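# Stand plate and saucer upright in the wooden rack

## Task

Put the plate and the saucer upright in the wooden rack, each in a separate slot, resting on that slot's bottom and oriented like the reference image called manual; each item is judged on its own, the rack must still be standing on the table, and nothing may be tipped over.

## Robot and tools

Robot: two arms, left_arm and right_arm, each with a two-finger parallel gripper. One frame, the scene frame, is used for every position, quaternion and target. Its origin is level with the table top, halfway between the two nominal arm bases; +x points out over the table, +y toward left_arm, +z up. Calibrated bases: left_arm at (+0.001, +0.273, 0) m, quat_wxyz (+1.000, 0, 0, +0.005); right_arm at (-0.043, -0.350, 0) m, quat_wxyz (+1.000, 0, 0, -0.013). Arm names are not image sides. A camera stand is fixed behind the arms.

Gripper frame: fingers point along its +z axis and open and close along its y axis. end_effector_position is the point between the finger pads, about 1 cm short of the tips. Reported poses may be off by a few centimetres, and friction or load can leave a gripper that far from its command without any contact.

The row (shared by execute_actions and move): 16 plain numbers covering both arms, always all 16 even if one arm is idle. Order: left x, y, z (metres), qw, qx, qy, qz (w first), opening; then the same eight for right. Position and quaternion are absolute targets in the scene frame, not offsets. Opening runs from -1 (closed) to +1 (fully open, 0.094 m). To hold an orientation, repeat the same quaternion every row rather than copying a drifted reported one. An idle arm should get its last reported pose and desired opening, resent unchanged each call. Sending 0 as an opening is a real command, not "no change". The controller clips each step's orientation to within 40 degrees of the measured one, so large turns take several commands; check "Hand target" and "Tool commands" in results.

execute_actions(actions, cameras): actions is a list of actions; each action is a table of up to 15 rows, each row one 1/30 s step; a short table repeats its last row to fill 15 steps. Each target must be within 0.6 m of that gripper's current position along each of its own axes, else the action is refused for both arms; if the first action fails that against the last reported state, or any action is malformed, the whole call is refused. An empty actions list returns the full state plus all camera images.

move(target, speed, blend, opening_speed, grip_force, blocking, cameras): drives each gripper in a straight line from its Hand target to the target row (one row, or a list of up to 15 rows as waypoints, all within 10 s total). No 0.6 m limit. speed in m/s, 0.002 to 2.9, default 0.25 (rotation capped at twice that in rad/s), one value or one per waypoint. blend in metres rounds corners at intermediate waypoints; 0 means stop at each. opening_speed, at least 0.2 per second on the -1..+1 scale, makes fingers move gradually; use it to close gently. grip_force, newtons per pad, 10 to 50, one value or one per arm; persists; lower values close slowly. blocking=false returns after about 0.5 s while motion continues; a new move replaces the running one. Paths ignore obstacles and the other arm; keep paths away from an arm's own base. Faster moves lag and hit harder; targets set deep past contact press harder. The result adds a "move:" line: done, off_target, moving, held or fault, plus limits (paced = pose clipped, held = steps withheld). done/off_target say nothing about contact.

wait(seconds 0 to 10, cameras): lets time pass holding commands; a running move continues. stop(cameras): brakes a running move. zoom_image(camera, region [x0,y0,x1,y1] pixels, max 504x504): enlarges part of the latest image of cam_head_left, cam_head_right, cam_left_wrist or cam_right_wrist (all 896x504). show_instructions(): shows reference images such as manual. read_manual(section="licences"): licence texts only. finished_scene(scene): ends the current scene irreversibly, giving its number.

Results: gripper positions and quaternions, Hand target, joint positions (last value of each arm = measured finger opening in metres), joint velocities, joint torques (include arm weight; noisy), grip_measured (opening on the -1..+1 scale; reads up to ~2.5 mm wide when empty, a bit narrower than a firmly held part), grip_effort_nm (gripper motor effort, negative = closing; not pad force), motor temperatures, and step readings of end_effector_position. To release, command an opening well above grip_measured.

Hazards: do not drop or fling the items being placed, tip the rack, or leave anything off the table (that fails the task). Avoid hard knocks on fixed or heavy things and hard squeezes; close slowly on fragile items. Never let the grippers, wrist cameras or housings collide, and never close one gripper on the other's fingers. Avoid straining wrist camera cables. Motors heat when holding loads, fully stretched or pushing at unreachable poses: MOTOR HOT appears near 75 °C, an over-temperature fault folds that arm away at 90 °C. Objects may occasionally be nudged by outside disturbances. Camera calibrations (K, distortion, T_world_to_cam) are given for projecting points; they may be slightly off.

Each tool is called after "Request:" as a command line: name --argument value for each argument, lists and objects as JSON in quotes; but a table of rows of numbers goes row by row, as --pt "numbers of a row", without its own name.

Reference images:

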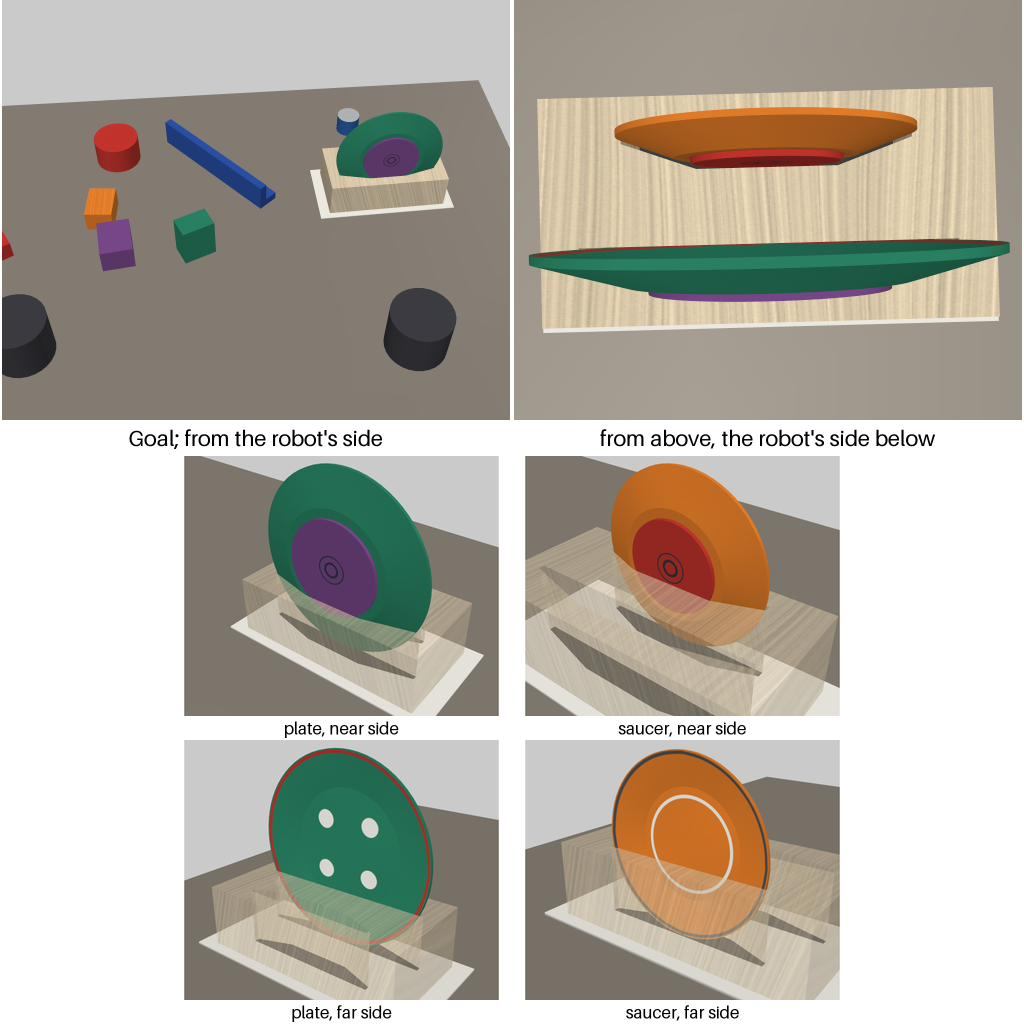

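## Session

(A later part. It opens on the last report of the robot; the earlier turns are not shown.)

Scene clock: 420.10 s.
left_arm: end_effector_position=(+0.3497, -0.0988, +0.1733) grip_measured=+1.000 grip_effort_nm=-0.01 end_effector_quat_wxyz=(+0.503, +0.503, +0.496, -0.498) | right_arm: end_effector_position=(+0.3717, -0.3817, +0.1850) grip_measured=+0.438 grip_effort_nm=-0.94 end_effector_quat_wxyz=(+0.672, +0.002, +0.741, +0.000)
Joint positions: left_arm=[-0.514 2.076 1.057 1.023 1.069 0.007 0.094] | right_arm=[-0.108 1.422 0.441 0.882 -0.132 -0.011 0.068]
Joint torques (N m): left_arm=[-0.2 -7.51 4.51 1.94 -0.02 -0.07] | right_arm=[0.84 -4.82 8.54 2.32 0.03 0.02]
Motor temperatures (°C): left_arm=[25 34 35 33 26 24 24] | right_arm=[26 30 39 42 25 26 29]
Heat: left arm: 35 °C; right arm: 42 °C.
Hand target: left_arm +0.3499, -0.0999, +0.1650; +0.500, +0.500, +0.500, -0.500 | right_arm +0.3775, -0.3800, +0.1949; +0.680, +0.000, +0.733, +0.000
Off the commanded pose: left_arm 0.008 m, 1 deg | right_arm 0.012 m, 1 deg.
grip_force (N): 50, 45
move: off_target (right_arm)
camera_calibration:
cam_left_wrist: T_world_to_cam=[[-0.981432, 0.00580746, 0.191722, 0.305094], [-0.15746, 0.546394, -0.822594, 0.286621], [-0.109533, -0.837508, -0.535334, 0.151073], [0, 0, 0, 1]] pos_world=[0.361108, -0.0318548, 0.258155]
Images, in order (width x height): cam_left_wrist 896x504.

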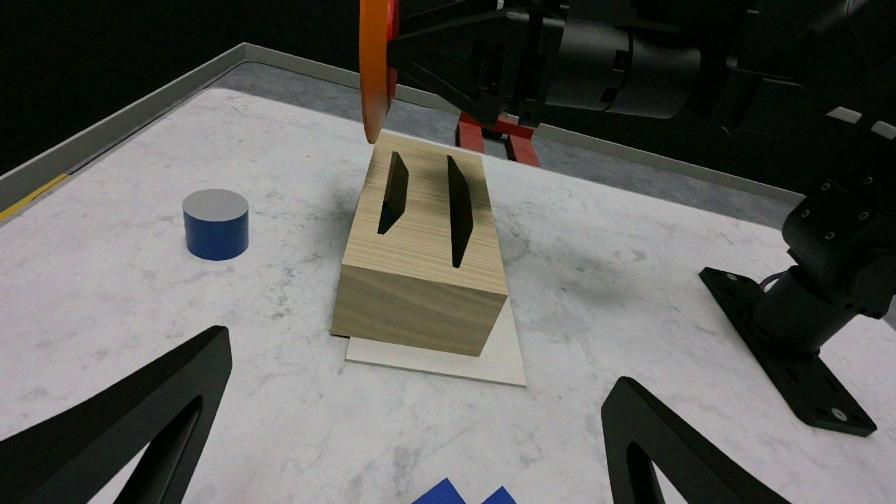

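Request:
move --pt "0.35 -0.1 0.165 0.5 0.5 0.5 -0.5 1 0.357 -0.380 0.19 0.68 0 0.733 0 0.2" --pt "0.35 -0.1 0.165 0.5 0.5 0.5 -0.5 1 0.357 -0.380 0.169 0.68 0 0.733 0 0.2" --speed 0.1 --cameras '["cam_left_wrist"]'

Request:
zoom_image --camera "cam_left_wrist" --region '[300, 0, 600, 300]'

Scene clock: 440.07 s.
left_arm: end_effector_position=(+0.3497, -0.0988, +0.1733) grip_measured=+1.000 grip_effort_nm=-0.01 end_effector_quat_wxyz=(+0.503, +0.503, +0.496, -0.498) | right_arm: end_effector_position=(+0.3573, -0.3798, +0.1668) grip_measured=+0.438 grip_effort_nm=-0.94 end_effector_quat_wxyz=(+0.673, +0.002, +0.740, -0.001)
Joint positions: left_arm=[-0.514 2.076 1.057 1.023 1.069 0.007 0.094] | right_arm=[-0.108 1.443 0.35 0.999 -0.131 -0.011 0.068]
Joint torques (N m): left_arm=[-0.2 -7.51 4.49 1.93 -0.02 -0.07] | right_arm=[-0.39 -4.25 5.24 2.7 -0.11 0]
Heat: left arm: 35 °C; right arm: 39 °C.
Hand target: left_arm +0.3499, -0.0999, +0.1650; +0.500, +0.500, +0.500, -0.500 | right_arm +0.3569, -0.3800, +0.1691; +0.680, +0.000, +0.733, +0.000
Off the commanded pose: left_arm 0.008 m, 1 deg | right_arm 0.002 m, 1 deg.
grip_force (N): 50, 45
move: done
camera_calibration:
cam_left_wrist: T_world_to_cam=[[-0.981432, 0.00580746, 0.191722, 0.305094], [-0.15746, 0.546394, -0.822594, 0.286621], [-0.109533, -0.837508, -0.535334, 0.151073], [0, 0, 0, 1]] pos_world=[0.361108, -0.0318548, 0.258155]
Images, in order (width x height): cam_left_wrist 896x504.

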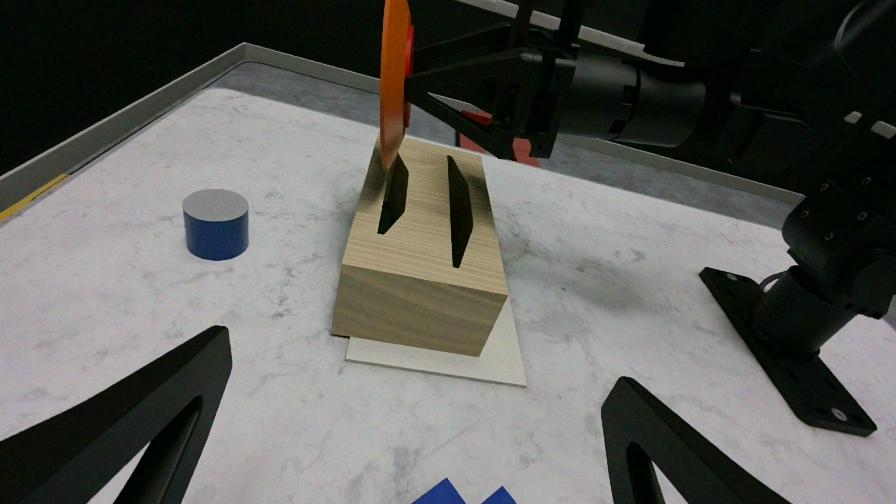

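Scaled by 1.680 from the camera's 896x504 image, which has a finer 1280x720 frame.

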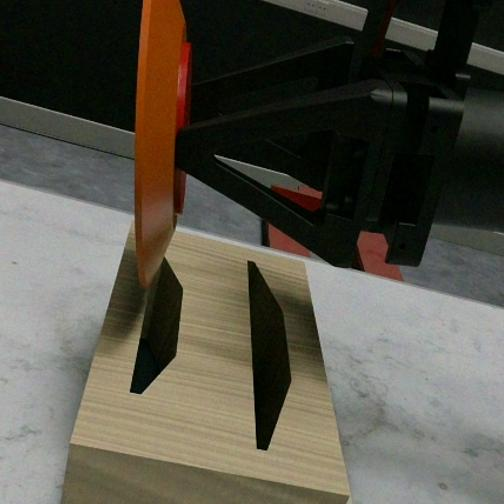

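Request:
move --pt "0.35 -0.1 0.165 0.5 0.5 0.5 -0.5 1 0.351 -0.381 0.166 0.68 0 0.733 0 0.2" --pt "0.35 -0.1 0.165 0.5 0.5 0.5 -0.5 1 0.351 -0.381 0.142 0.68 0 0.733 0 0.2" --speed 0.05 --cameras '["cam_left_wrist"]'

Request:
zoom_image --camera "cam_left_wrist" --region '[300, 0, 600, 300]'

Scene clock: 456.10 s.
left_arm: end_effector_position=(+0.3497, -0.0988, +0.1733) grip_measured=+1.000 grip_effort_nm=-0.01 end_effector_quat_wxyz=(+0.503, +0.503, +0.496, -0.498) | right_arm: end_effector_position=(+0.3520, -0.3791, +0.1405) grip_measured=+0.438 grip_effort_nm=-0.94 end_effector_quat_wxyz=(+0.674, +0.002, +0.739, -0.001)
Joint positions: left_arm=[-0.514 2.076 1.057 1.023 1.069 0.007 0.094] | right_arm=[-0.108 1.577 0.286 1.197 -0.131 -0.011 0.068]
Joint torques (N m): left_arm=[-0.21 -7.51 4.51 1.94 -0.02 -0.07] | right_arm=[-1.18 -4.33 4.25 2.73 -0.18 0]
Heat: left arm: 35 °C; right arm: 41 °C.
Hand target: left_arm +0.3499, -0.0999, +0.1650; +0.500, +0.500, +0.500, -0.500 | right_arm +0.3509, -0.3810, +0.1420; +0.680, +0.000, +0.734, +0.000
Off the commanded pose: left_arm 0.008 m, 1 deg | right_arm 0.003 m, 1 deg.
grip_force (N): 50, 45
move: done
camera_calibration:
cam_left_wrist: T_world_to_cam=[[-0.981432, 0.00580746, 0.191722, 0.305094], [-0.15746, 0.546394, -0.822594, 0.286621], [-0.109533, -0.837508, -0.535334, 0.151073], [0, 0, 0, 1]] pos_world=[0.361108, -0.0318548, 0.258155]
Images, in order (width x height): cam_left_wrist 896x504.

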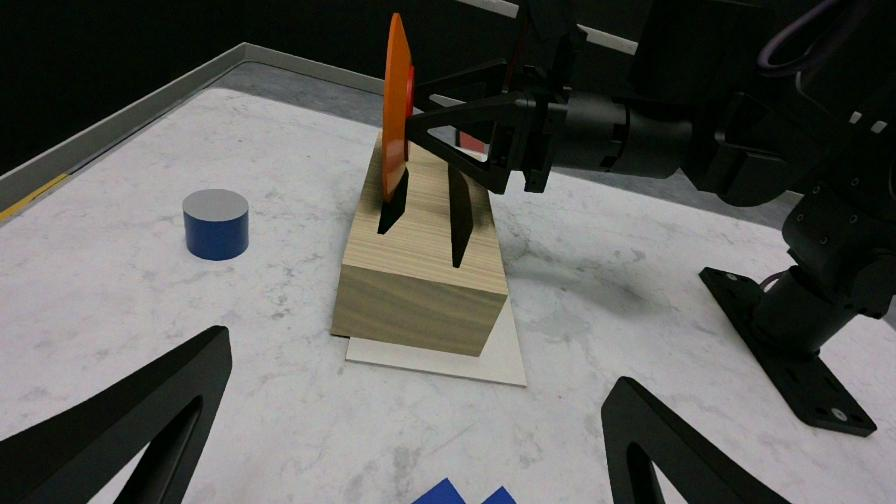

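Scaled by 1.680 from the camera's 896x504 image, which has a finer 1280x720 frame.

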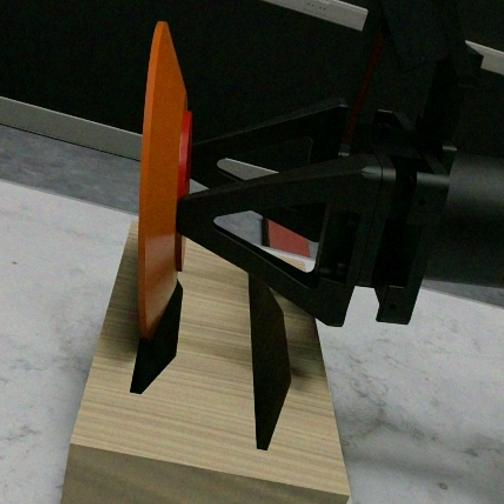

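Request:
move --target '[0.35,-0.1,0.165,0.5,0.5,0.5,-0.5,1,0.350,-0.384,0.126,0.68,0,0.733,0,0.2]' --speed 0.05 --cameras '["cam_left_wrist"]'

Request:
zoom_image --camera "cam_left_wrist" --region '[330, 20, 510, 260]'

Scene clock: 464.50 s.
left_arm: end_effector_position=(+0.3497, -0.0988, +0.1733) grip_measured=+1.000 grip_effort_nm=-0.01 end_effector_quat_wxyz=(+0.503, +0.503, +0.496, -0.498) | right_arm: end_effector_position=(+0.3515, -0.3800, +0.1219) grip_measured=+0.438 grip_effort_nm=-0.94 end_effector_quat_wxyz=(+0.669, -0.001, +0.743, +0.004)
Joint positions: left_arm=[-0.514 2.076 1.057 1.023 1.069 0.007 0.094] | right_arm=[-0.12 1.685 0.269 1.311 -0.152 -0.011 0.068]
Joint torques (N m): left_arm=[-0.2 -7.51 4.49 1.94 -0.02 -0.07] | right_arm=[-1.46 -4.68 3.56 2.93 -0.11 -0.02]
Heat: left arm: 35 °C; right arm: 41 °C.
Hand target: left_arm +0.3499, -0.0999, +0.1650; +0.500, +0.500, +0.500, -0.500 | right_arm +0.3499, -0.3840, +0.1261; +0.679, +0.000, +0.734, +0.000
Off the commanded pose: left_arm 0.008 m, 1 deg | right_arm 0.006 m, 2 deg.
grip_force (N): 50, 45
move: done
camera_calibration:
cam_left_wrist: T_world_to_cam=[[-0.981432, 0.00580746, 0.191722, 0.305094], [-0.15746, 0.546394, -0.822594, 0.286621], [-0.109533, -0.837508, -0.535334, 0.151073], [0, 0, 0, 1]] pos_world=[0.361108, -0.0318548, 0.258155]
Images, in order (width x height): cam_left_wrist 896x504.

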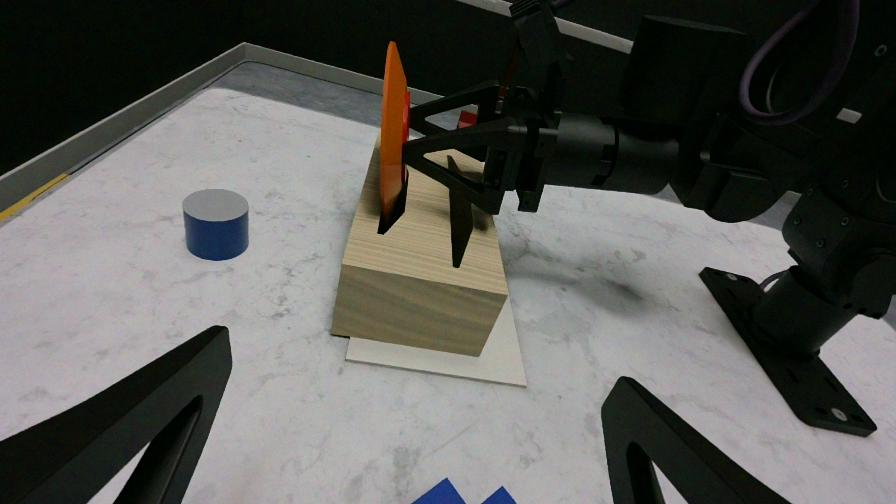

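Scaled by 2.100 from the camera's 896x504 image, which has a finer 1280x720 frame.

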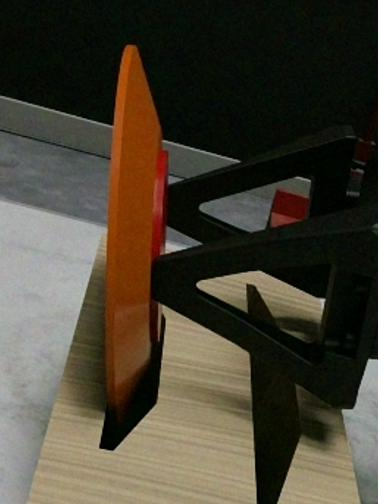

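Request:
move --target '[0.35,-0.1,0.165,0.5,0.5,0.5,-0.5,1,0.350,-0.385,0.112,0.68,0,0.733,0,0.2]' --speed 0.04 --cameras '["cam_left_wrist"]'

Request:
zoom_image --camera "cam_left_wrist" --region '[330, 20, 510, 260]'

Scene clock: 474.97 s.
left_arm: end_effector_position=(+0.3497, -0.0988, +0.1733) grip_measured=+1.000 grip_effort_nm=-0.01 end_effector_quat_wxyz=(+0.503, +0.503, +0.496, -0.498) | right_arm: end_effector_position=(+0.3518, -0.3793, +0.1190) grip_measured=+0.439 grip_effort_nm=-0.94 end_effector_quat_wxyz=(+0.684, -0.008, +0.729, +0.002)
Joint positions: left_arm=[-0.514 2.076 1.057 1.023 1.069 0.007 0.094] | right_arm=[-0.123 1.78 0.258 1.458 -0.163 -0.02 0.068]
Joint torques (N m): left_arm=[-0.2 -7.5 4.49 1.94 -0.02 -0.07] | right_arm=[-1.62 -4.01 3.11 2.56 -0.05 0.09]
Heat: left arm: 35 °C; right arm: 42 °C.
Hand target: left_arm +0.3499, -0.0999, +0.1650; +0.500, +0.500, +0.500, -0.500 | right_arm +0.3499, -0.3849, +0.1120; +0.680, +0.000, +0.734, +0.000
Off the commanded pose: left_arm 0.008 m, 1 deg | right_arm 0.009 m, 1 deg.
grip_force (N): 50, 45
move: done
camera_calibration:
cam_left_wrist: T_world_to_cam=[[-0.981432, 0.00580746, 0.191722, 0.305094], [-0.15746, 0.546394, -0.822594, 0.286621], [-0.109533, -0.837508, -0.535334, 0.151073], [0, 0, 0, 1]] pos_world=[0.361108, -0.0318548, 0.258155]
Images, in order (width x height): cam_left_wrist 896x504.

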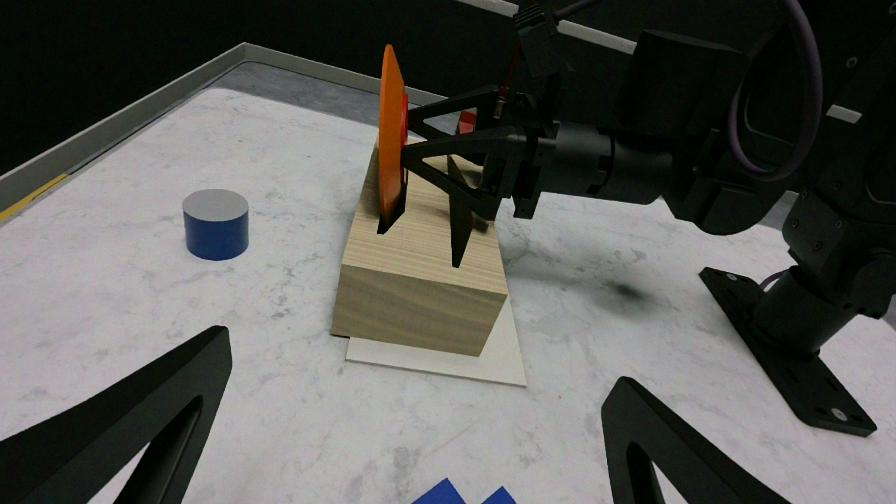

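Scaled by 2.100 from the camera's 896x504 image, which has a finer 1280x720 frame.

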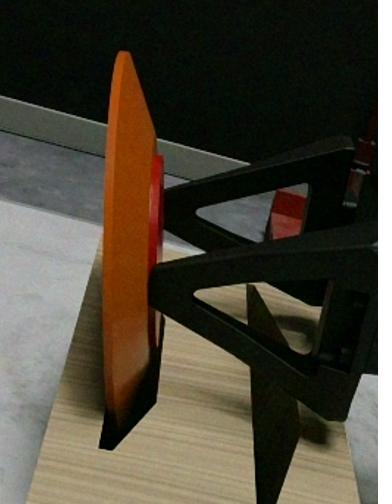

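Request:
move --pt "0.35 -0.1 0.165 0.5 0.5 0.5 -0.5 1 0.350 -0.382 0.118 0.68 0 0.733 0 0.2" --pt "0.35 -0.1 0.165 0.5 0.5 0.5 -0.5 1 0.350 -0.382 0.118 0.68 0 0.733 0 0.8" --speed 0.04 --opening_speed 0.5 --cameras '["cam_left_wrist","cam_right_wrist"]'

Request:
zoom_image --camera "cam_left_wrist" --region '[330, 20, 510, 260]'

Scene clock: 496.43 s.
left_arm: end_effector_position=(+0.3497, -0.0988, +0.1733) grip_measured=+1.000 grip_effort_nm=-0.01 end_effector_quat_wxyz=(+0.503, +0.503, +0.496, -0.498) | right_arm: end_effector_position=(+0.3512, -0.3796, +0.1123) grip_measured=+0.799 grip_effort_nm=0.08 end_effector_quat_wxyz=(+0.674, -0.006, +0.739, +0.002)
Joint positions: left_arm=[-0.514 2.076 1.057 1.023 1.069 0.007 0.094] | right_arm=[-0.123 1.776 0.258 1.425 -0.161 -0.02 0.085]
Joint torques (N m): left_arm=[-0.2 -7.5 4.49 1.94 -0.02 -0.07] | right_arm=[-0.23 -7.31 3.28 2.43 0.06 0.09]
Heat: left arm: 35 °C; right arm: 40 °C.
Hand target: left_arm +0.3499, -0.0999, +0.1650; +0.500, +0.500, +0.500, -0.500 | right_arm +0.3500, -0.3819, +0.1179; +0.680, +0.000, +0.733, +0.000
Off the commanded pose: left_arm 0.008 m, 1 deg | right_arm 0.006 m, 1 deg.
grip_force (N): 50, 45
move: done
camera_calibration:
cam_left_wrist: T_world_to_cam=[[-0.981432, 0.00580746, 0.191722, 0.305094], [-0.15746, 0.546394, -0.822594, 0.286621], [-0.109533, -0.837508, -0.535334, 0.151073], [0, 0, 0, 1]] pos_world=[0.361108, -0.0318548, 0.258155]
cam_right_wrist: T_world_to_cam=[[-0.00393353, -0.98534, 0.170556, -0.398714], [-0.642941, -0.12814, -0.755121, 0.294808], [0.765906, -0.112628, -0.633011, -0.142331], [0, 0, 0, 1]] pos_world=[0.296987, -0.371123, 0.200522]
Images, in order (width x height): cam_left_wrist 896x504, cam_right_wrist 896x504.

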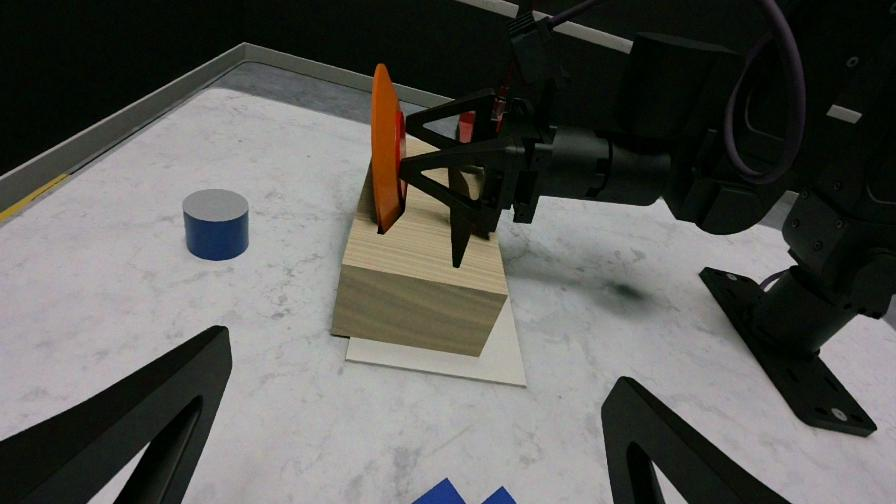

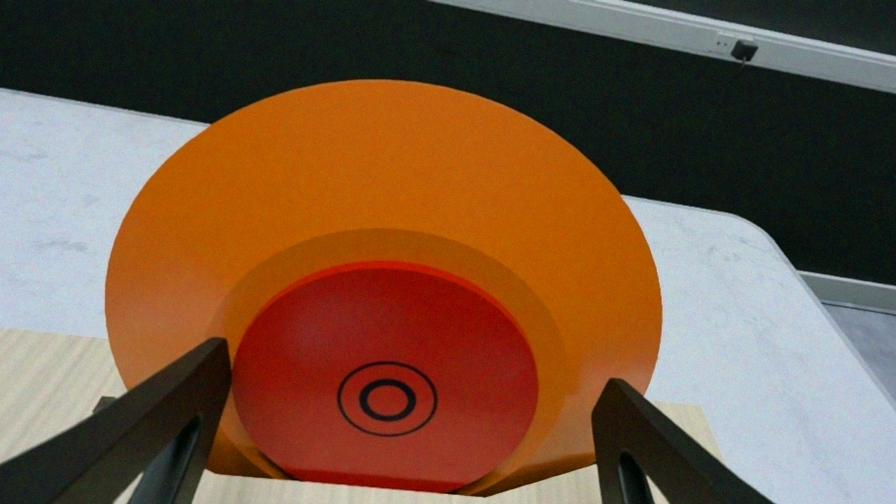

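Scaled by 2.100 from the camera's 896x504 image, which has a finer 1280x720 frame.

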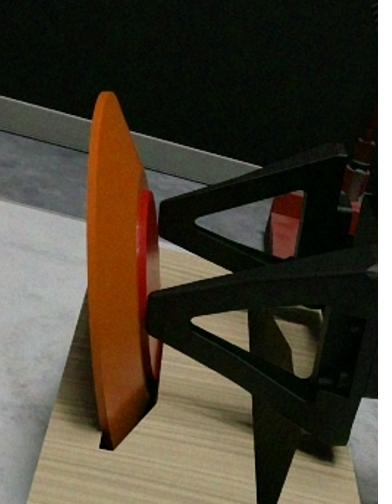

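Request:
move --pt "0.33 -0.03 0.2 0.5 0.5 0.5 -0.5 1 0.31 -0.381 0.122 0.68 0 0.733 0 0.9" --pt "0.31 0.08 0.24 0.3536 0.612 0.612 -0.3536 1 0.25 -0.35 0.19 0.5 0 0.866 0 1" --pt "0.29 0.25 0.25 0.13 0 0.99 0 1 0.22 -0.32 0.25 0.42 0 0.9075 0 1" --speed '[0.1,0.3,0.35]' --blend '[0.005,0.05,0]' --cameras '["cam_right_wrist"]'

Request:
zoom_image --camera "cam_right_wrist" --region '[300, 0, 720, 300]'

Scene clock: 512.43 s.
left_arm: end_effector_position=(+0.2881, +0.2501, +0.2470) grip_measured=+1.000 grip_effort_nm=-0.02 end_effector_quat_wxyz=(+0.131, +0.002, +0.991, -0.005) | right_arm: end_effector_position=(+0.2223, -0.3199, +0.2449) grip_measured=+0.999 grip_effort_nm=0.08 end_effector_quat_wxyz=(+0.421, -0.002, +0.907, +0.002)
Joint positions: left_arm=[-0.1 1.475 1.676 -1.509 -0.012 -0.083 0.094] | right_arm=[0.247 0.836 0.972 -0.849 0.162 0.142 0.094]
Joint torques (N m): left_arm=[-0.62 -3.14 7.31 0.85 -0.12 -0.12] | right_arm=[0.91 -0.23 8.98 1.65 0.15 0.08]
Heat: left arm: 35 °C; right arm: 40 °C.
Hand target: left_arm +0.2900, +0.2500, +0.2500; +0.131, +0.000, +0.991, +0.000 | right_arm +0.2200, -0.3200, +0.2500; +0.420, +0.000, +0.907, +0.000
Off the commanded pose: left_arm 0.004 m, 1 deg | right_arm 0.006 m, 0 deg.
grip_force (N): 50, 45
move: done; blend cut to 0 m at target 2
camera_calibration:
cam_right_wrist: T_world_to_cam=[[0.0866981, -0.985982, 0.142557, -0.376511], [-0.960312, -0.120792, -0.251415, 0.269205], [0.26511, -0.115102, -0.957323, 0.236975], [0, 0, 0, 1]] pos_world=[0.228339, -0.31144, 0.348219]
Images, in order (width x height): cam_right_wrist 896x504.

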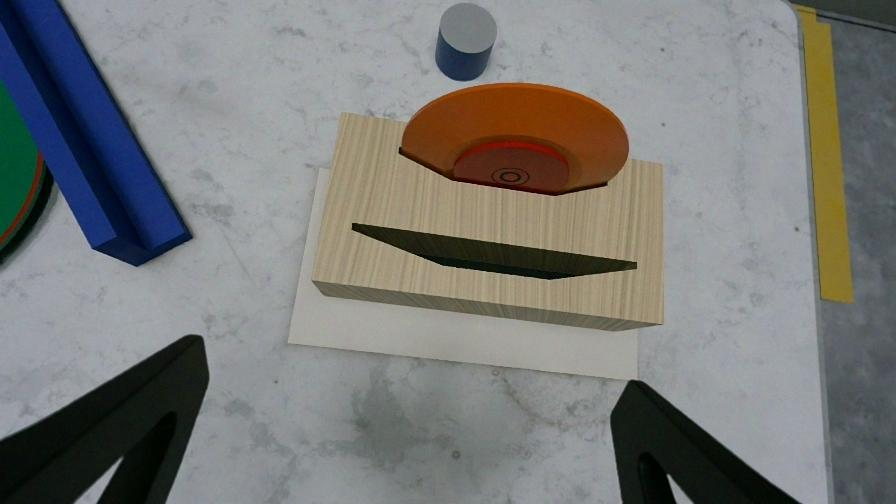

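Scaled by 1.200 from the camera's 896x504 image, which has a finer 1280x720 frame.

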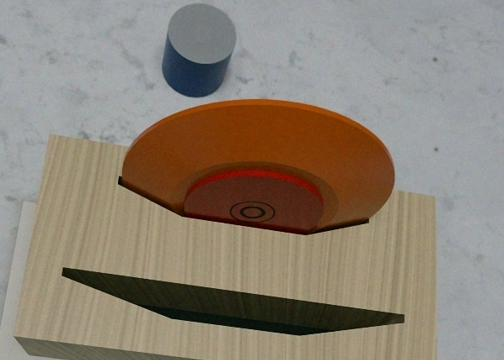

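Request:
move --pt "0.29 0.26 0.25 0.13 0 0.99 0 1 0.20 -0.2 0.2 0.117 0.323 0.883 0.323 0.0" --pt "0.29 0.26 0.25 0.13 0 0.99 0 1 0.23 -0.12 0.115 0.117 0.323 0.883 0.323 -0.2" --speed 0.35 --blend 0.04 --cameras '["all"]'

Request:
zoom_image --camera "cam_head_left" --region '[360, 200, 560, 370]'

Scene clock: 581.40 s.
left_arm: end_effector_position=(+0.2885, +0.2575, +0.2469) grip_measured=+1.000 grip_effort_nm=-0.02 end_effector_quat_wxyz=(+0.130, -0.001, +0.991, -0.002) | right_arm: end_effector_position=(+0.2315, -0.1203, +0.1222) grip_measured=-0.199 grip_effort_nm=-0.06 end_effector_quat_wxyz=(+0.118, +0.321, +0.880, +0.330)
Joint positions: left_arm=[-0.074 1.475 1.676 -1.51 -0.013 -0.064 0.094] | right_arm=[0.633 1.313 0.826 -0.386 -0.177 1.37 0.038]
Joint torques (N m): left_arm=[0.69 -3.34 7.08 0.82 -0.02 0.09] | right_arm=[0.92 -4.16 6.13 1.8 0.02 0.07]
Motor temperatures (°C): left_arm=[25 32 34 31 26 25 23] | right_arm=[26 29 37 35 25 25 28]
Heat: left arm: 34 °C; right arm: 37 °C.
Hand target: left_arm +0.2899, +0.2600, +0.2500; +0.130, +0.000, +0.991, +0.000 | right_arm +0.2299, -0.1201, +0.1151; +0.117, +0.323, +0.882, +0.323
Off the commanded pose: left_arm 0.004 m, 0 deg | right_arm 0.007 m, 1 deg.
grip_force (N): 50, 45
move: done
camera_calibration:
cam_left_wrist: T_world_to_cam=[[0.195949, -0.978777, 0.0599892, 0.175212], [-0.933259, -0.167357, 0.317835, 0.268898], [-0.30105, -0.118265, -0.946246, 0.453673], [0, 0, 0, 1]] pos_world=[0.353197, 0.270149, 0.33331]
cam_right_wrist: T_world_to_cam=[[-0.36698, -0.689322, -0.624629, 0.0715526], [-0.919104, 0.165151, 0.357732, 0.221771], [-0.143435, 0.705379, -0.694166, 0.301315], [0, 0, 0, 1]] pos_world=[0.273308, -0.199845, 0.174522]

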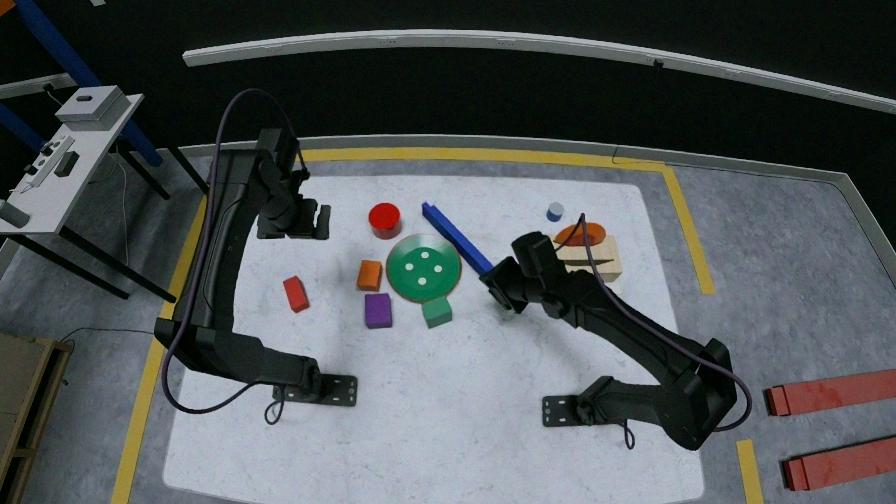

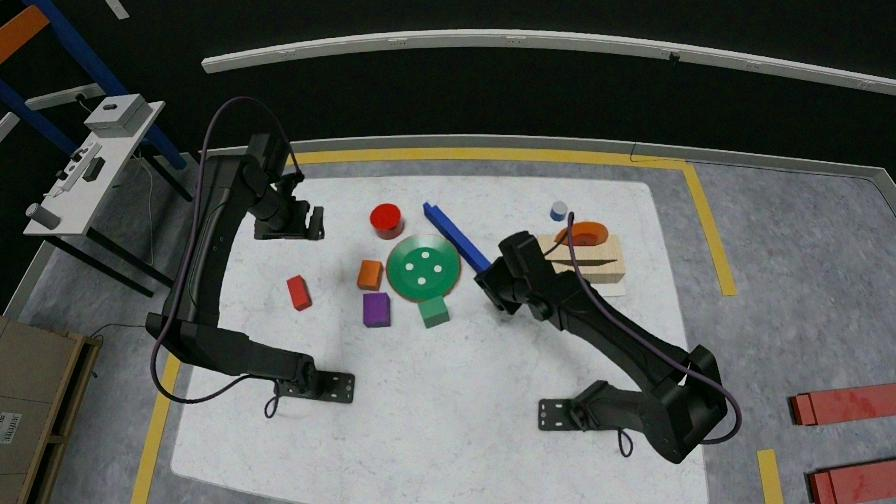

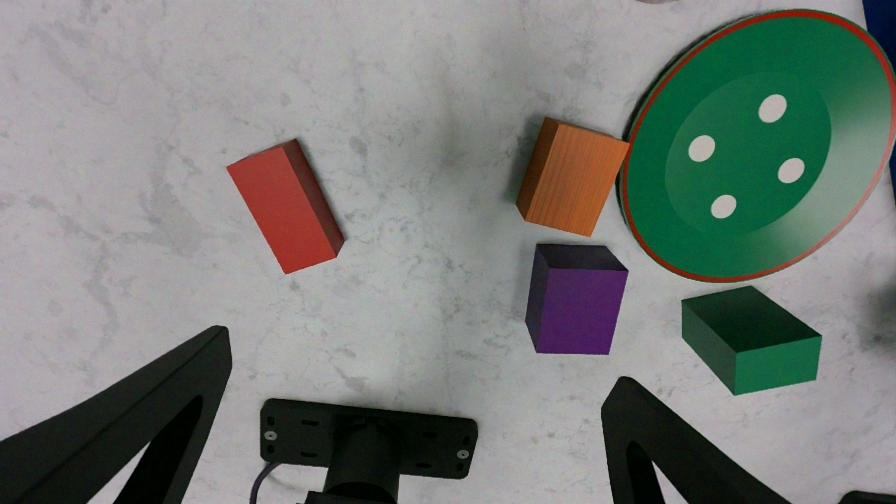

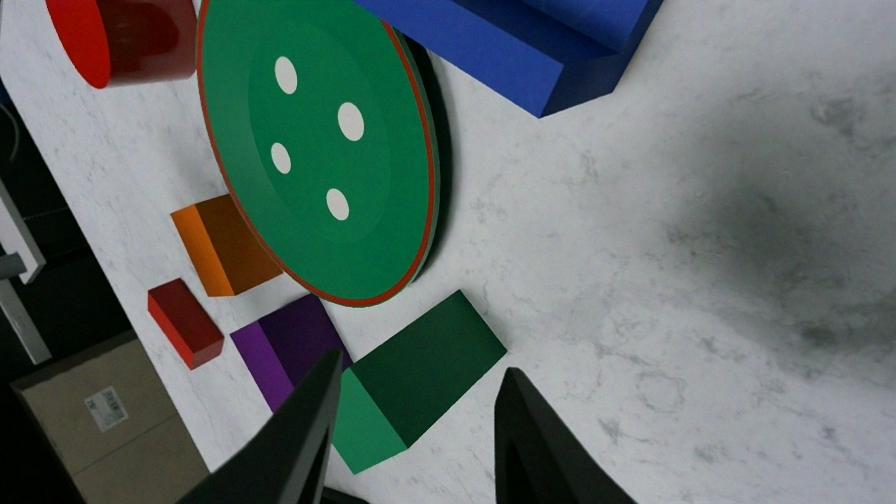

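Scaled by 2.520 from the camera's 896x504 image, which has a finer 1280x720 frame.

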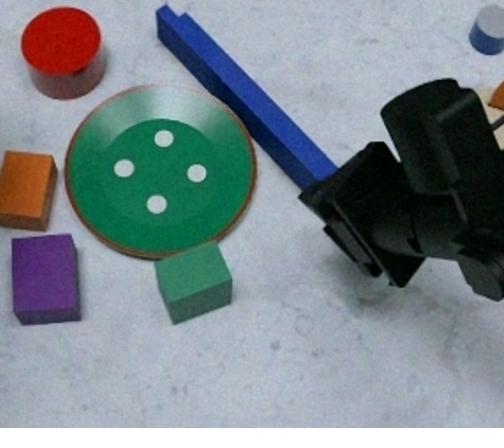

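Request:
move --target '[0.29,0.26,0.25,0.13,0,0.99,0,1,0.260,-0.060,0.054,0.085,0.271,0.914,0.289,-0.45]' --speed 0.15 --cameras '["cam_right_wrist"]'

Scene clock: 621.70 s.
left_arm: end_effector_position=(+0.2885, +0.2575, +0.2469) grip_measured=+1.000 grip_effort_nm=-0.02 end_effector_quat_wxyz=(+0.130, -0.001, +0.991, -0.002) | right_arm: end_effector_position=(+0.2544, -0.0684, +0.0495) grip_measured=-0.449 grip_effort_nm=-0.06 end_effector_quat_wxyz=(+0.079, +0.279, +0.915, +0.281)
Joint positions: left_arm=[-0.074 1.475 1.676 -1.51 -0.013 -0.064 0.094] | right_arm=[0.706 1.701 0.956 -0.257 -0.176 1.324 0.026]
Joint torques (N m): left_arm=[0.72 -3.36 7.09 0.82 -0.02 0.09] | right_arm=[0.72 -7.2 8.42 1.6 -0.1 -0.04]
Heat: left arm: 34 °C; right arm: 36 °C.
Hand target: left_arm +0.2899, +0.2600, +0.2500; +0.130, +0.000, +0.991, +0.000 | right_arm +0.2597, -0.0602, +0.0541; +0.085, +0.271, +0.914, +0.289
Off the commanded pose: left_arm 0.004 m, 0 deg | right_arm 0.011 m, 2 deg.
grip_force (N): 50, 45
move: off_target (right_arm)
camera_calibration:
cam_right_wrist: T_world_to_cam=[[-0.333443, -0.782, -0.526585, 0.0505562], [-0.902214, 0.102621, 0.418902, 0.248618], [-0.273543, 0.614772, -0.73975, 0.246613], [0, 0, 0, 1]] pos_world=[0.308623, -0.137589, 0.104908]
Images, in order (width x height): cam_right_wrist 896x504.

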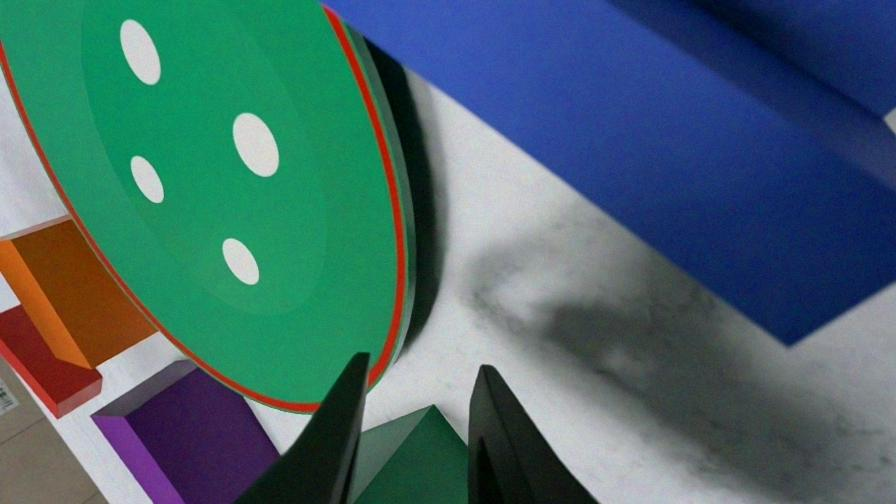

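Request:
move --pt "0.29 0.26 0.25 0.13 0 0.99 0 1 0.235 -0.10 0.12 0.085 0.271 0.914 0.289 -0.45" --pt "0.29 0.26 0.25 0.13 0 0.99 0 1 0.19 -0.06 0.22 0 0 1 0 0.5" --pt "0.29 0.26 0.25 0.13 0 0.99 0 1 0.188 -0.01 0.18 0 -0.829 0.559 0 0.6" --speed 0.4 --blend '[0.03,0.03,0]' --cameras '["cam_right_wrist"]'

Scene clock: 719.97 s.
left_arm: end_effector_position=(+0.2885, +0.2575, +0.2469) grip_measured=+1.000 grip_effort_nm=-0.02 end_effector_quat_wxyz=(+0.130, -0.001, +0.991, -0.002) | right_arm: end_effector_position=(+0.1894, -0.0119, +0.1838) grip_measured=+0.599 grip_effort_nm=0.08 end_effector_quat_wxyz=(-0.055, +0.824, -0.564, -0.003)
Joint positions: left_arm=[-0.074 1.475 1.676 -1.51 -0.013 -0.064 0.094] | right_arm=[0.991 2.063 2.152 -1.551 -0.007 -0.976 0.075]
Joint torques (N m): left_arm=[0.7 -3.34 7.08 0.82 -0.02 0.09] | right_arm=[0.81 -9.63 7.97 0.34 0.04 -0.07]
Heat: left arm: 34 °C; right arm: 36 °C.
Hand target: left_arm +0.2899, +0.2600, +0.2500; +0.130, +0.000, +0.991, +0.000 | right_arm +0.1878, -0.0102, +0.1795; -0.043, +0.828, -0.559, +0.000
Off the commanded pose: left_arm 0.004 m, 0 deg | right_arm 0.004 m, 6 deg.
joint sent to its limit (right arm) — joint 4 (wrist pitch), lower limit. The joint targets are off in orientation, not in position.
grip_force (N): 50, 45
move: off_target (right_arm); blend cut to 0 m at target 2; target 2's new opening was sent with right_arm's hand 0.002 m and 10 deg from that target; target 3's new opening was sent with right_arm's hand 0.004 m and 6 deg from that target
camera_calibration:
cam_right_wrist: T_world_to_cam=[[0.855923, 0.501295, 0.126883, -0.186374], [0.371071, -0.766322, 0.524459, -0.14294], [0.360141, -0.401814, -0.841929, 0.180122], [0, 0, 0, 1]] pos_world=[0.147693, 0.0562658, 0.250264]
Images, in order (width x height): cam_right_wrist 896x504.

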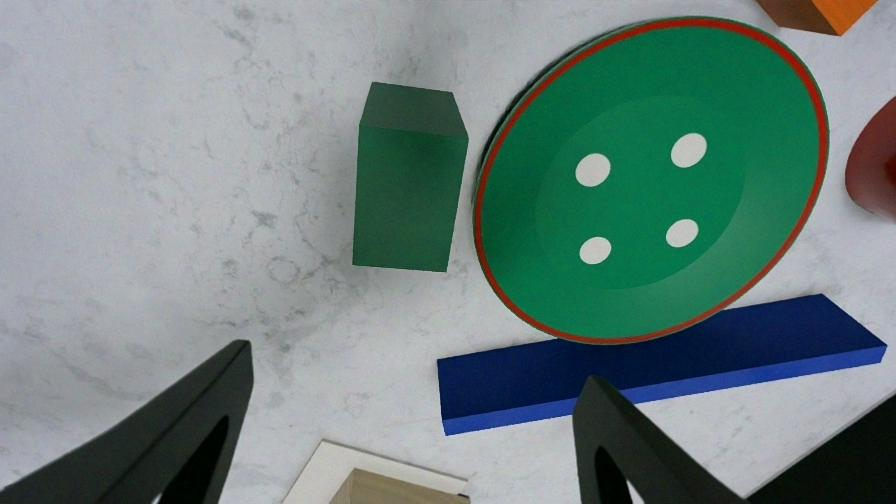

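Request:
move --pt "0.29 0.26 0.25 0.13 0 0.99 0 1 0.20 -0.021 0.12 0 -0.829 0.559 0 0.6" --pt "0.29 0.26 0.25 0.13 0 0.99 0 1 0.20 -0.021 0.045 0 -0.829 0.559 0 0.6" --pt "0.29 0.26 0.25 0.13 0 0.99 0 1 0.20 -0.021 0.045 0 -0.829 0.559 0 -0.2" --speed '[0.25,0.12,0.1]' --opening_speed 0.8 --cameras '["cam_right_wrist"]'

Scene clock: 743.43 s.
left_arm: end_effector_position=(+0.2885, +0.2575, +0.2469) grip_measured=+1.000 grip_effort_nm=-0.02 end_effector_quat_wxyz=(+0.130, -0.001, +0.991, -0.002) | right_arm: end_effector_position=(+0.1982, -0.0187, +0.0567) grip_measured=-0.145 grip_effort_nm=-0.88 end_effector_quat_wxyz=(-0.010, +0.828, -0.560, -0.002)
Joint positions: left_arm=[-0.074 1.475 1.676 -1.51 -0.013 -0.064 0.094] | right_arm=[0.965 2.111 1.721 -1.161 -0.005 -1.014 0.04]
Joint torques (N m): left_arm=[0.7 -3.36 7.06 0.82 -0.02 0.09] | right_arm=[-0.54 -10.39 5.35 0.54 0.01 -0.09]
Heat: left arm: 34 °C; right arm: 36 °C.
Hand target: left_arm +0.2899, +0.2600, +0.2500; +0.130, +0.000, +0.991, +0.000 | right_arm +0.1998, -0.0212, +0.0452; +0.000, +0.829, -0.559, +0.000
Off the commanded pose: left_arm 0.004 m, 0 deg | right_arm 0.012 m, 1 deg.
grip_force (N): 50, 45
move: off_target (right_arm); target 3's new opening was sent with right_arm's hand 0.012 m and 1 deg from that target
camera_calibration:
cam_right_wrist: T_world_to_cam=[[0.853777, 0.518496, 0.0471781, -0.169068], [0.406468, -0.720436, 0.561921, -0.0930121], [0.325343, -0.460579, -0.825845, 0.0720777], [0, 0, 0, 1]] pos_world=[0.158703, 0.0538492, 0.119767]
Images, in order (width x height): cam_right_wrist 896x504.

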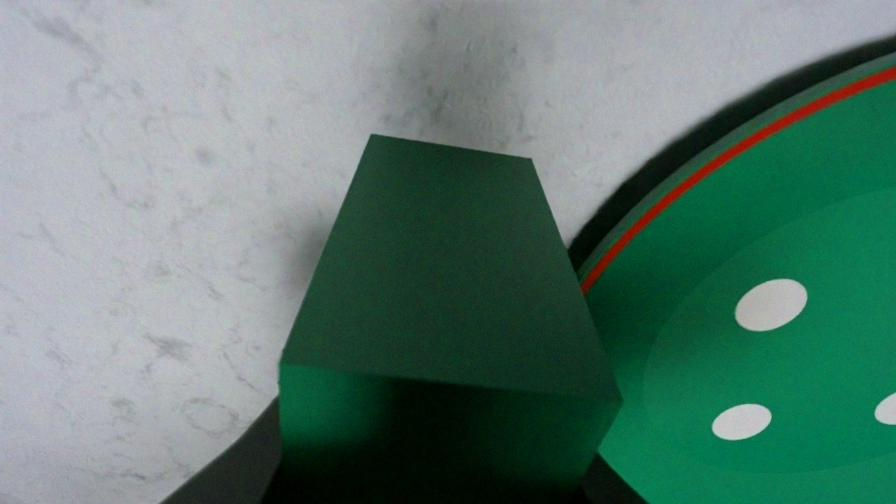

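Request:
move --pt "0.29 0.26 0.25 0.13 0 0.99 0 1 0.20 -0.021 0.14 0 -0.829 0.559 0 -0.25" --pt "0.29 0.26 0.25 0.13 0 0.99 0 1 0.09 -0.08 0.14 0 -0.829 0.559 0 -0.25" --pt "0.29 0.26 0.25 0.13 0 0.99 0 1 0.09 -0.08 0.044 0 -0.829 0.559 0 -0.25" --pt "0.29 0.26 0.25 0.13 0 0.99 0 1 0.09 -0.08 0.044 0 -0.829 0.559 0 0.5" --speed '[0.2,0.2,0.1,0.1]' --blend '[0.03,0.03,0,0]' --opening_speed 0.8 --cameras '["cam_right_wrist"]'

Scene clock: 761.07 s.
left_arm: end_effector_position=(+0.2885, +0.2575, +0.2469) grip_measured=+1.000 grip_effort_nm=-0.02 end_effector_quat_wxyz=(+0.130, -0.001, +0.991, -0.002) | right_arm: end_effector_position=(+0.0928, -0.0787, +0.0534) grip_measured=+0.499 grip_effort_nm=0.08 end_effector_quat_wxyz=(-0.010, +0.828, -0.560, -0.002)
Joint positions: left_arm=[-0.074 1.475 1.676 -1.51 -0.013 -0.064 0.094] | right_arm=[1.13 1.716 1.17 -1.005 -0.002 -0.849 0.07]
Joint torques (N m): left_arm=[0.69 -3.36 7.08 0.83 -0.02 0.09] | right_arm=[0.72 -6.46 4.72 0.56 -0.01 0.05]
Motor temperatures (°C): left_arm=[25 30 34 29 26 25 23] | right_arm=[25 32 36 30 25 25 28]
Heat: left arm: 34 °C; right arm: 36 °C.
Hand target: left_arm +0.2899, +0.2600, +0.2500; +0.130, +0.000, +0.991, +0.000 | right_arm +0.0900, -0.0803, +0.0442; +0.000, +0.829, -0.559, +0.000
Off the commanded pose: left_arm 0.004 m, 0 deg | right_arm 0.010 m, 1 deg.
grip_force (N): 50, 45
move: done
camera_calibration:
cam_right_wrist: T_world_to_cam=[[0.85402, 0.5181, 0.0471402, -0.0478642], [0.406348, -0.720894, 0.561421, -0.0916491], [0.324855, -0.460309, -0.826187, 0.0760814], [0, 0, 0, 1]] pos_world=[0.0534029, -0.00624983, 0.116568]
Images, in order (width x height): cam_right_wrist 896x504.

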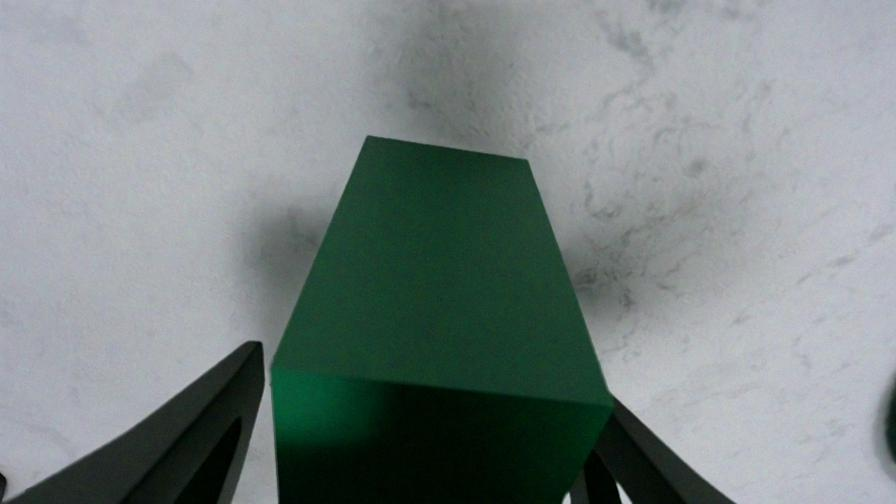

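Request:
move --pt "0.29 0.26 0.25 0.13 0 0.99 0 1 0.09 -0.08 0.17 0 -0.829 0.559 0 0.5" --pt "0.29 0.26 0.25 0.13 0 0.99 0 1 0.16 -0.07 0.18 0.184 0.505 0.793 0.288 -0.45" --pt "0.29 0.26 0.25 0.13 0 0.99 0 1 0.2145 -0.0226 0.065 0.184 0.505 0.793 0.288 -0.45" --speed '[0.2,0.3,0.2]' --blend '[0.02,0.03,0]' --cameras '["cam_right_wrist"]'

Scene clock: 797.33 s.
left_arm: end_effector_position=(+0.2885, +0.2575, +0.2469) grip_measured=+1.000 grip_effort_nm=-0.02 end_effector_quat_wxyz=(+0.130, -0.001, +0.991, -0.002) | right_arm: end_effector_position=(+0.2124, -0.0183, +0.0720) grip_measured=-0.449 grip_effort_nm=-0.06 end_effector_quat_wxyz=(+0.180, +0.504, +0.791, +0.296)
Joint positions: left_arm=[-0.074 1.475 1.676 -1.51 -0.013 -0.064 0.094] | right_arm=[1.103 1.695 0.986 -0.254 0.387 2.088 0.026]
Joint torques (N m): left_arm=[0.7 -3.36 7.09 0.82 -0.02 0.09] | right_arm=[-0.87 -7.58 5.74 1.61 0.16 -0.06]
Heat: left arm: 34 °C; right arm: 36 °C.
Hand target: left_arm +0.2899, +0.2600, +0.2500; +0.130, +0.000, +0.991, +0.000 | right_arm +0.2144, -0.0226, +0.0652; +0.184, +0.505, +0.793, +0.288
Off the commanded pose: left_arm 0.004 m, 0 deg | right_arm 0.008 m, 1 deg.
grip_force (N): 50, 45
move: done; blend cut to 0 m at target 2; target 2's new opening was sent with right_arm's hand 0.005 m and 4 deg from that target
camera_calibration:
cam_right_wrist: T_world_to_cam=[[-0.62892, -0.469616, -0.619614, 0.162694], [-0.761497, 0.5328, 0.369116, 0.177733], [0.156787, 0.703978, -0.692699, 0.127757], [0, 0, 0, 1]] pos_world=[0.217634, -0.10823, 0.123701]
Images, in order (width x height): cam_right_wrist 896x504.

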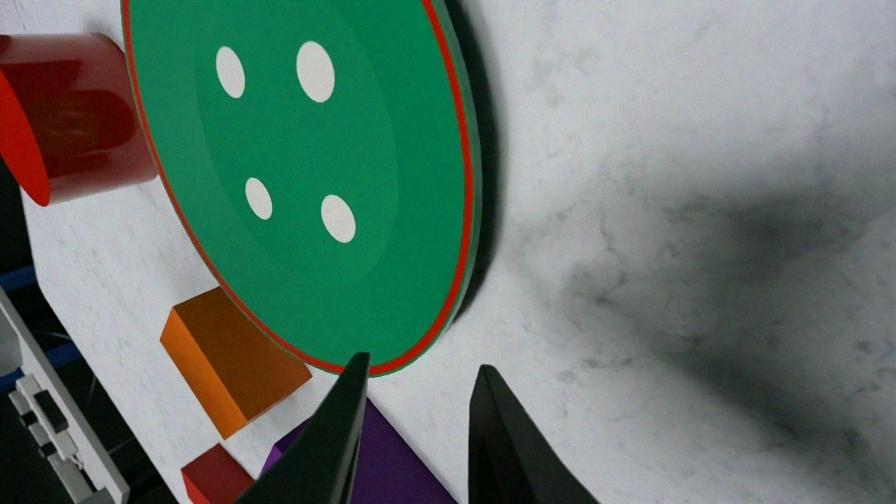

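Request:
move --target '[0.29,0.26,0.25,0.13,0,0.99,0,1,0.240,-0.0055,0.019,0.184,0.505,0.793,0.288,-0.45]' --speed 0.06 --cameras '["cam_right_wrist"]'

Request:
zoom_image --camera "cam_right_wrist" --region '[250, 250, 600, 504]'

Scene clock: 821.63 s.
left_arm: end_effector_position=(+0.2885, +0.2575, +0.2469) grip_measured=+1.000 grip_effort_nm=-0.02 end_effector_quat_wxyz=(+0.130, -0.001, +0.991, -0.002) | right_arm: end_effector_position=(+0.2370, -0.0034, +0.0294) grip_measured=-0.449 grip_effort_nm=-0.04 end_effector_quat_wxyz=(+0.183, +0.504, +0.788, +0.302)
Joint positions: left_arm=[-0.074 1.475 1.676 -1.51 -0.013 -0.064 0.094] | right_arm=[1.063 1.866 0.99 -0.061 0.369 2.052 0.026]
Joint torques (N m): left_arm=[0.7 -3.36 7.06 0.82 -0.02 0.09] | right_arm=[-0.96 -7.21 7.01 1.47 0.1 -0.08]
Heat: left arm: 34 °C; right arm: 36 °C.
Hand target: left_arm +0.2899, +0.2600, +0.2500; +0.130, +0.000, +0.991, +0.000 | right_arm +0.2397, -0.0058, +0.0192; +0.184, +0.505, +0.793, +0.288
Off the commanded pose: left_arm 0.004 m, 0 deg | right_arm 0.011 m, 2 deg.
grip_force (N): 50, 45
move: off_target (right_arm)
camera_calibration:
cam_right_wrist: T_world_to_cam=[[-0.623569, -0.462647, -0.630175, 0.157885], [-0.764004, 0.531507, 0.365786, 0.204884], [0.165713, 0.709548, -0.684895, 0.0817008], [0, 0, 0, 1]] pos_world=[0.241445, -0.0938228, 0.080508]
Images, in order (width x height): cam_right_wrist 896x504.

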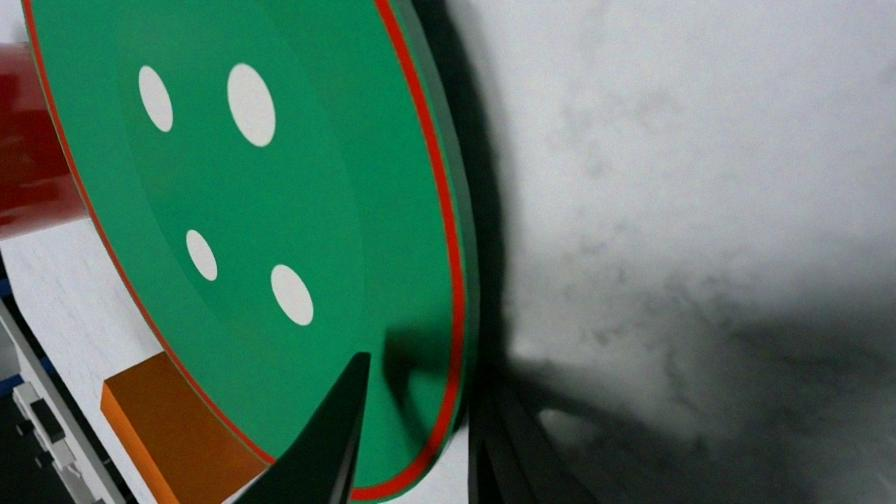

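Scaled by 1.440 from the camera's 896x504 image, which has a finer 1280x720 frame.

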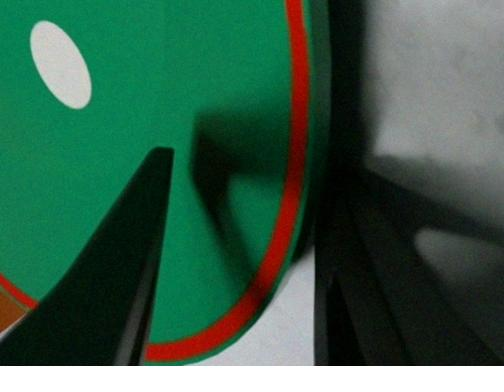

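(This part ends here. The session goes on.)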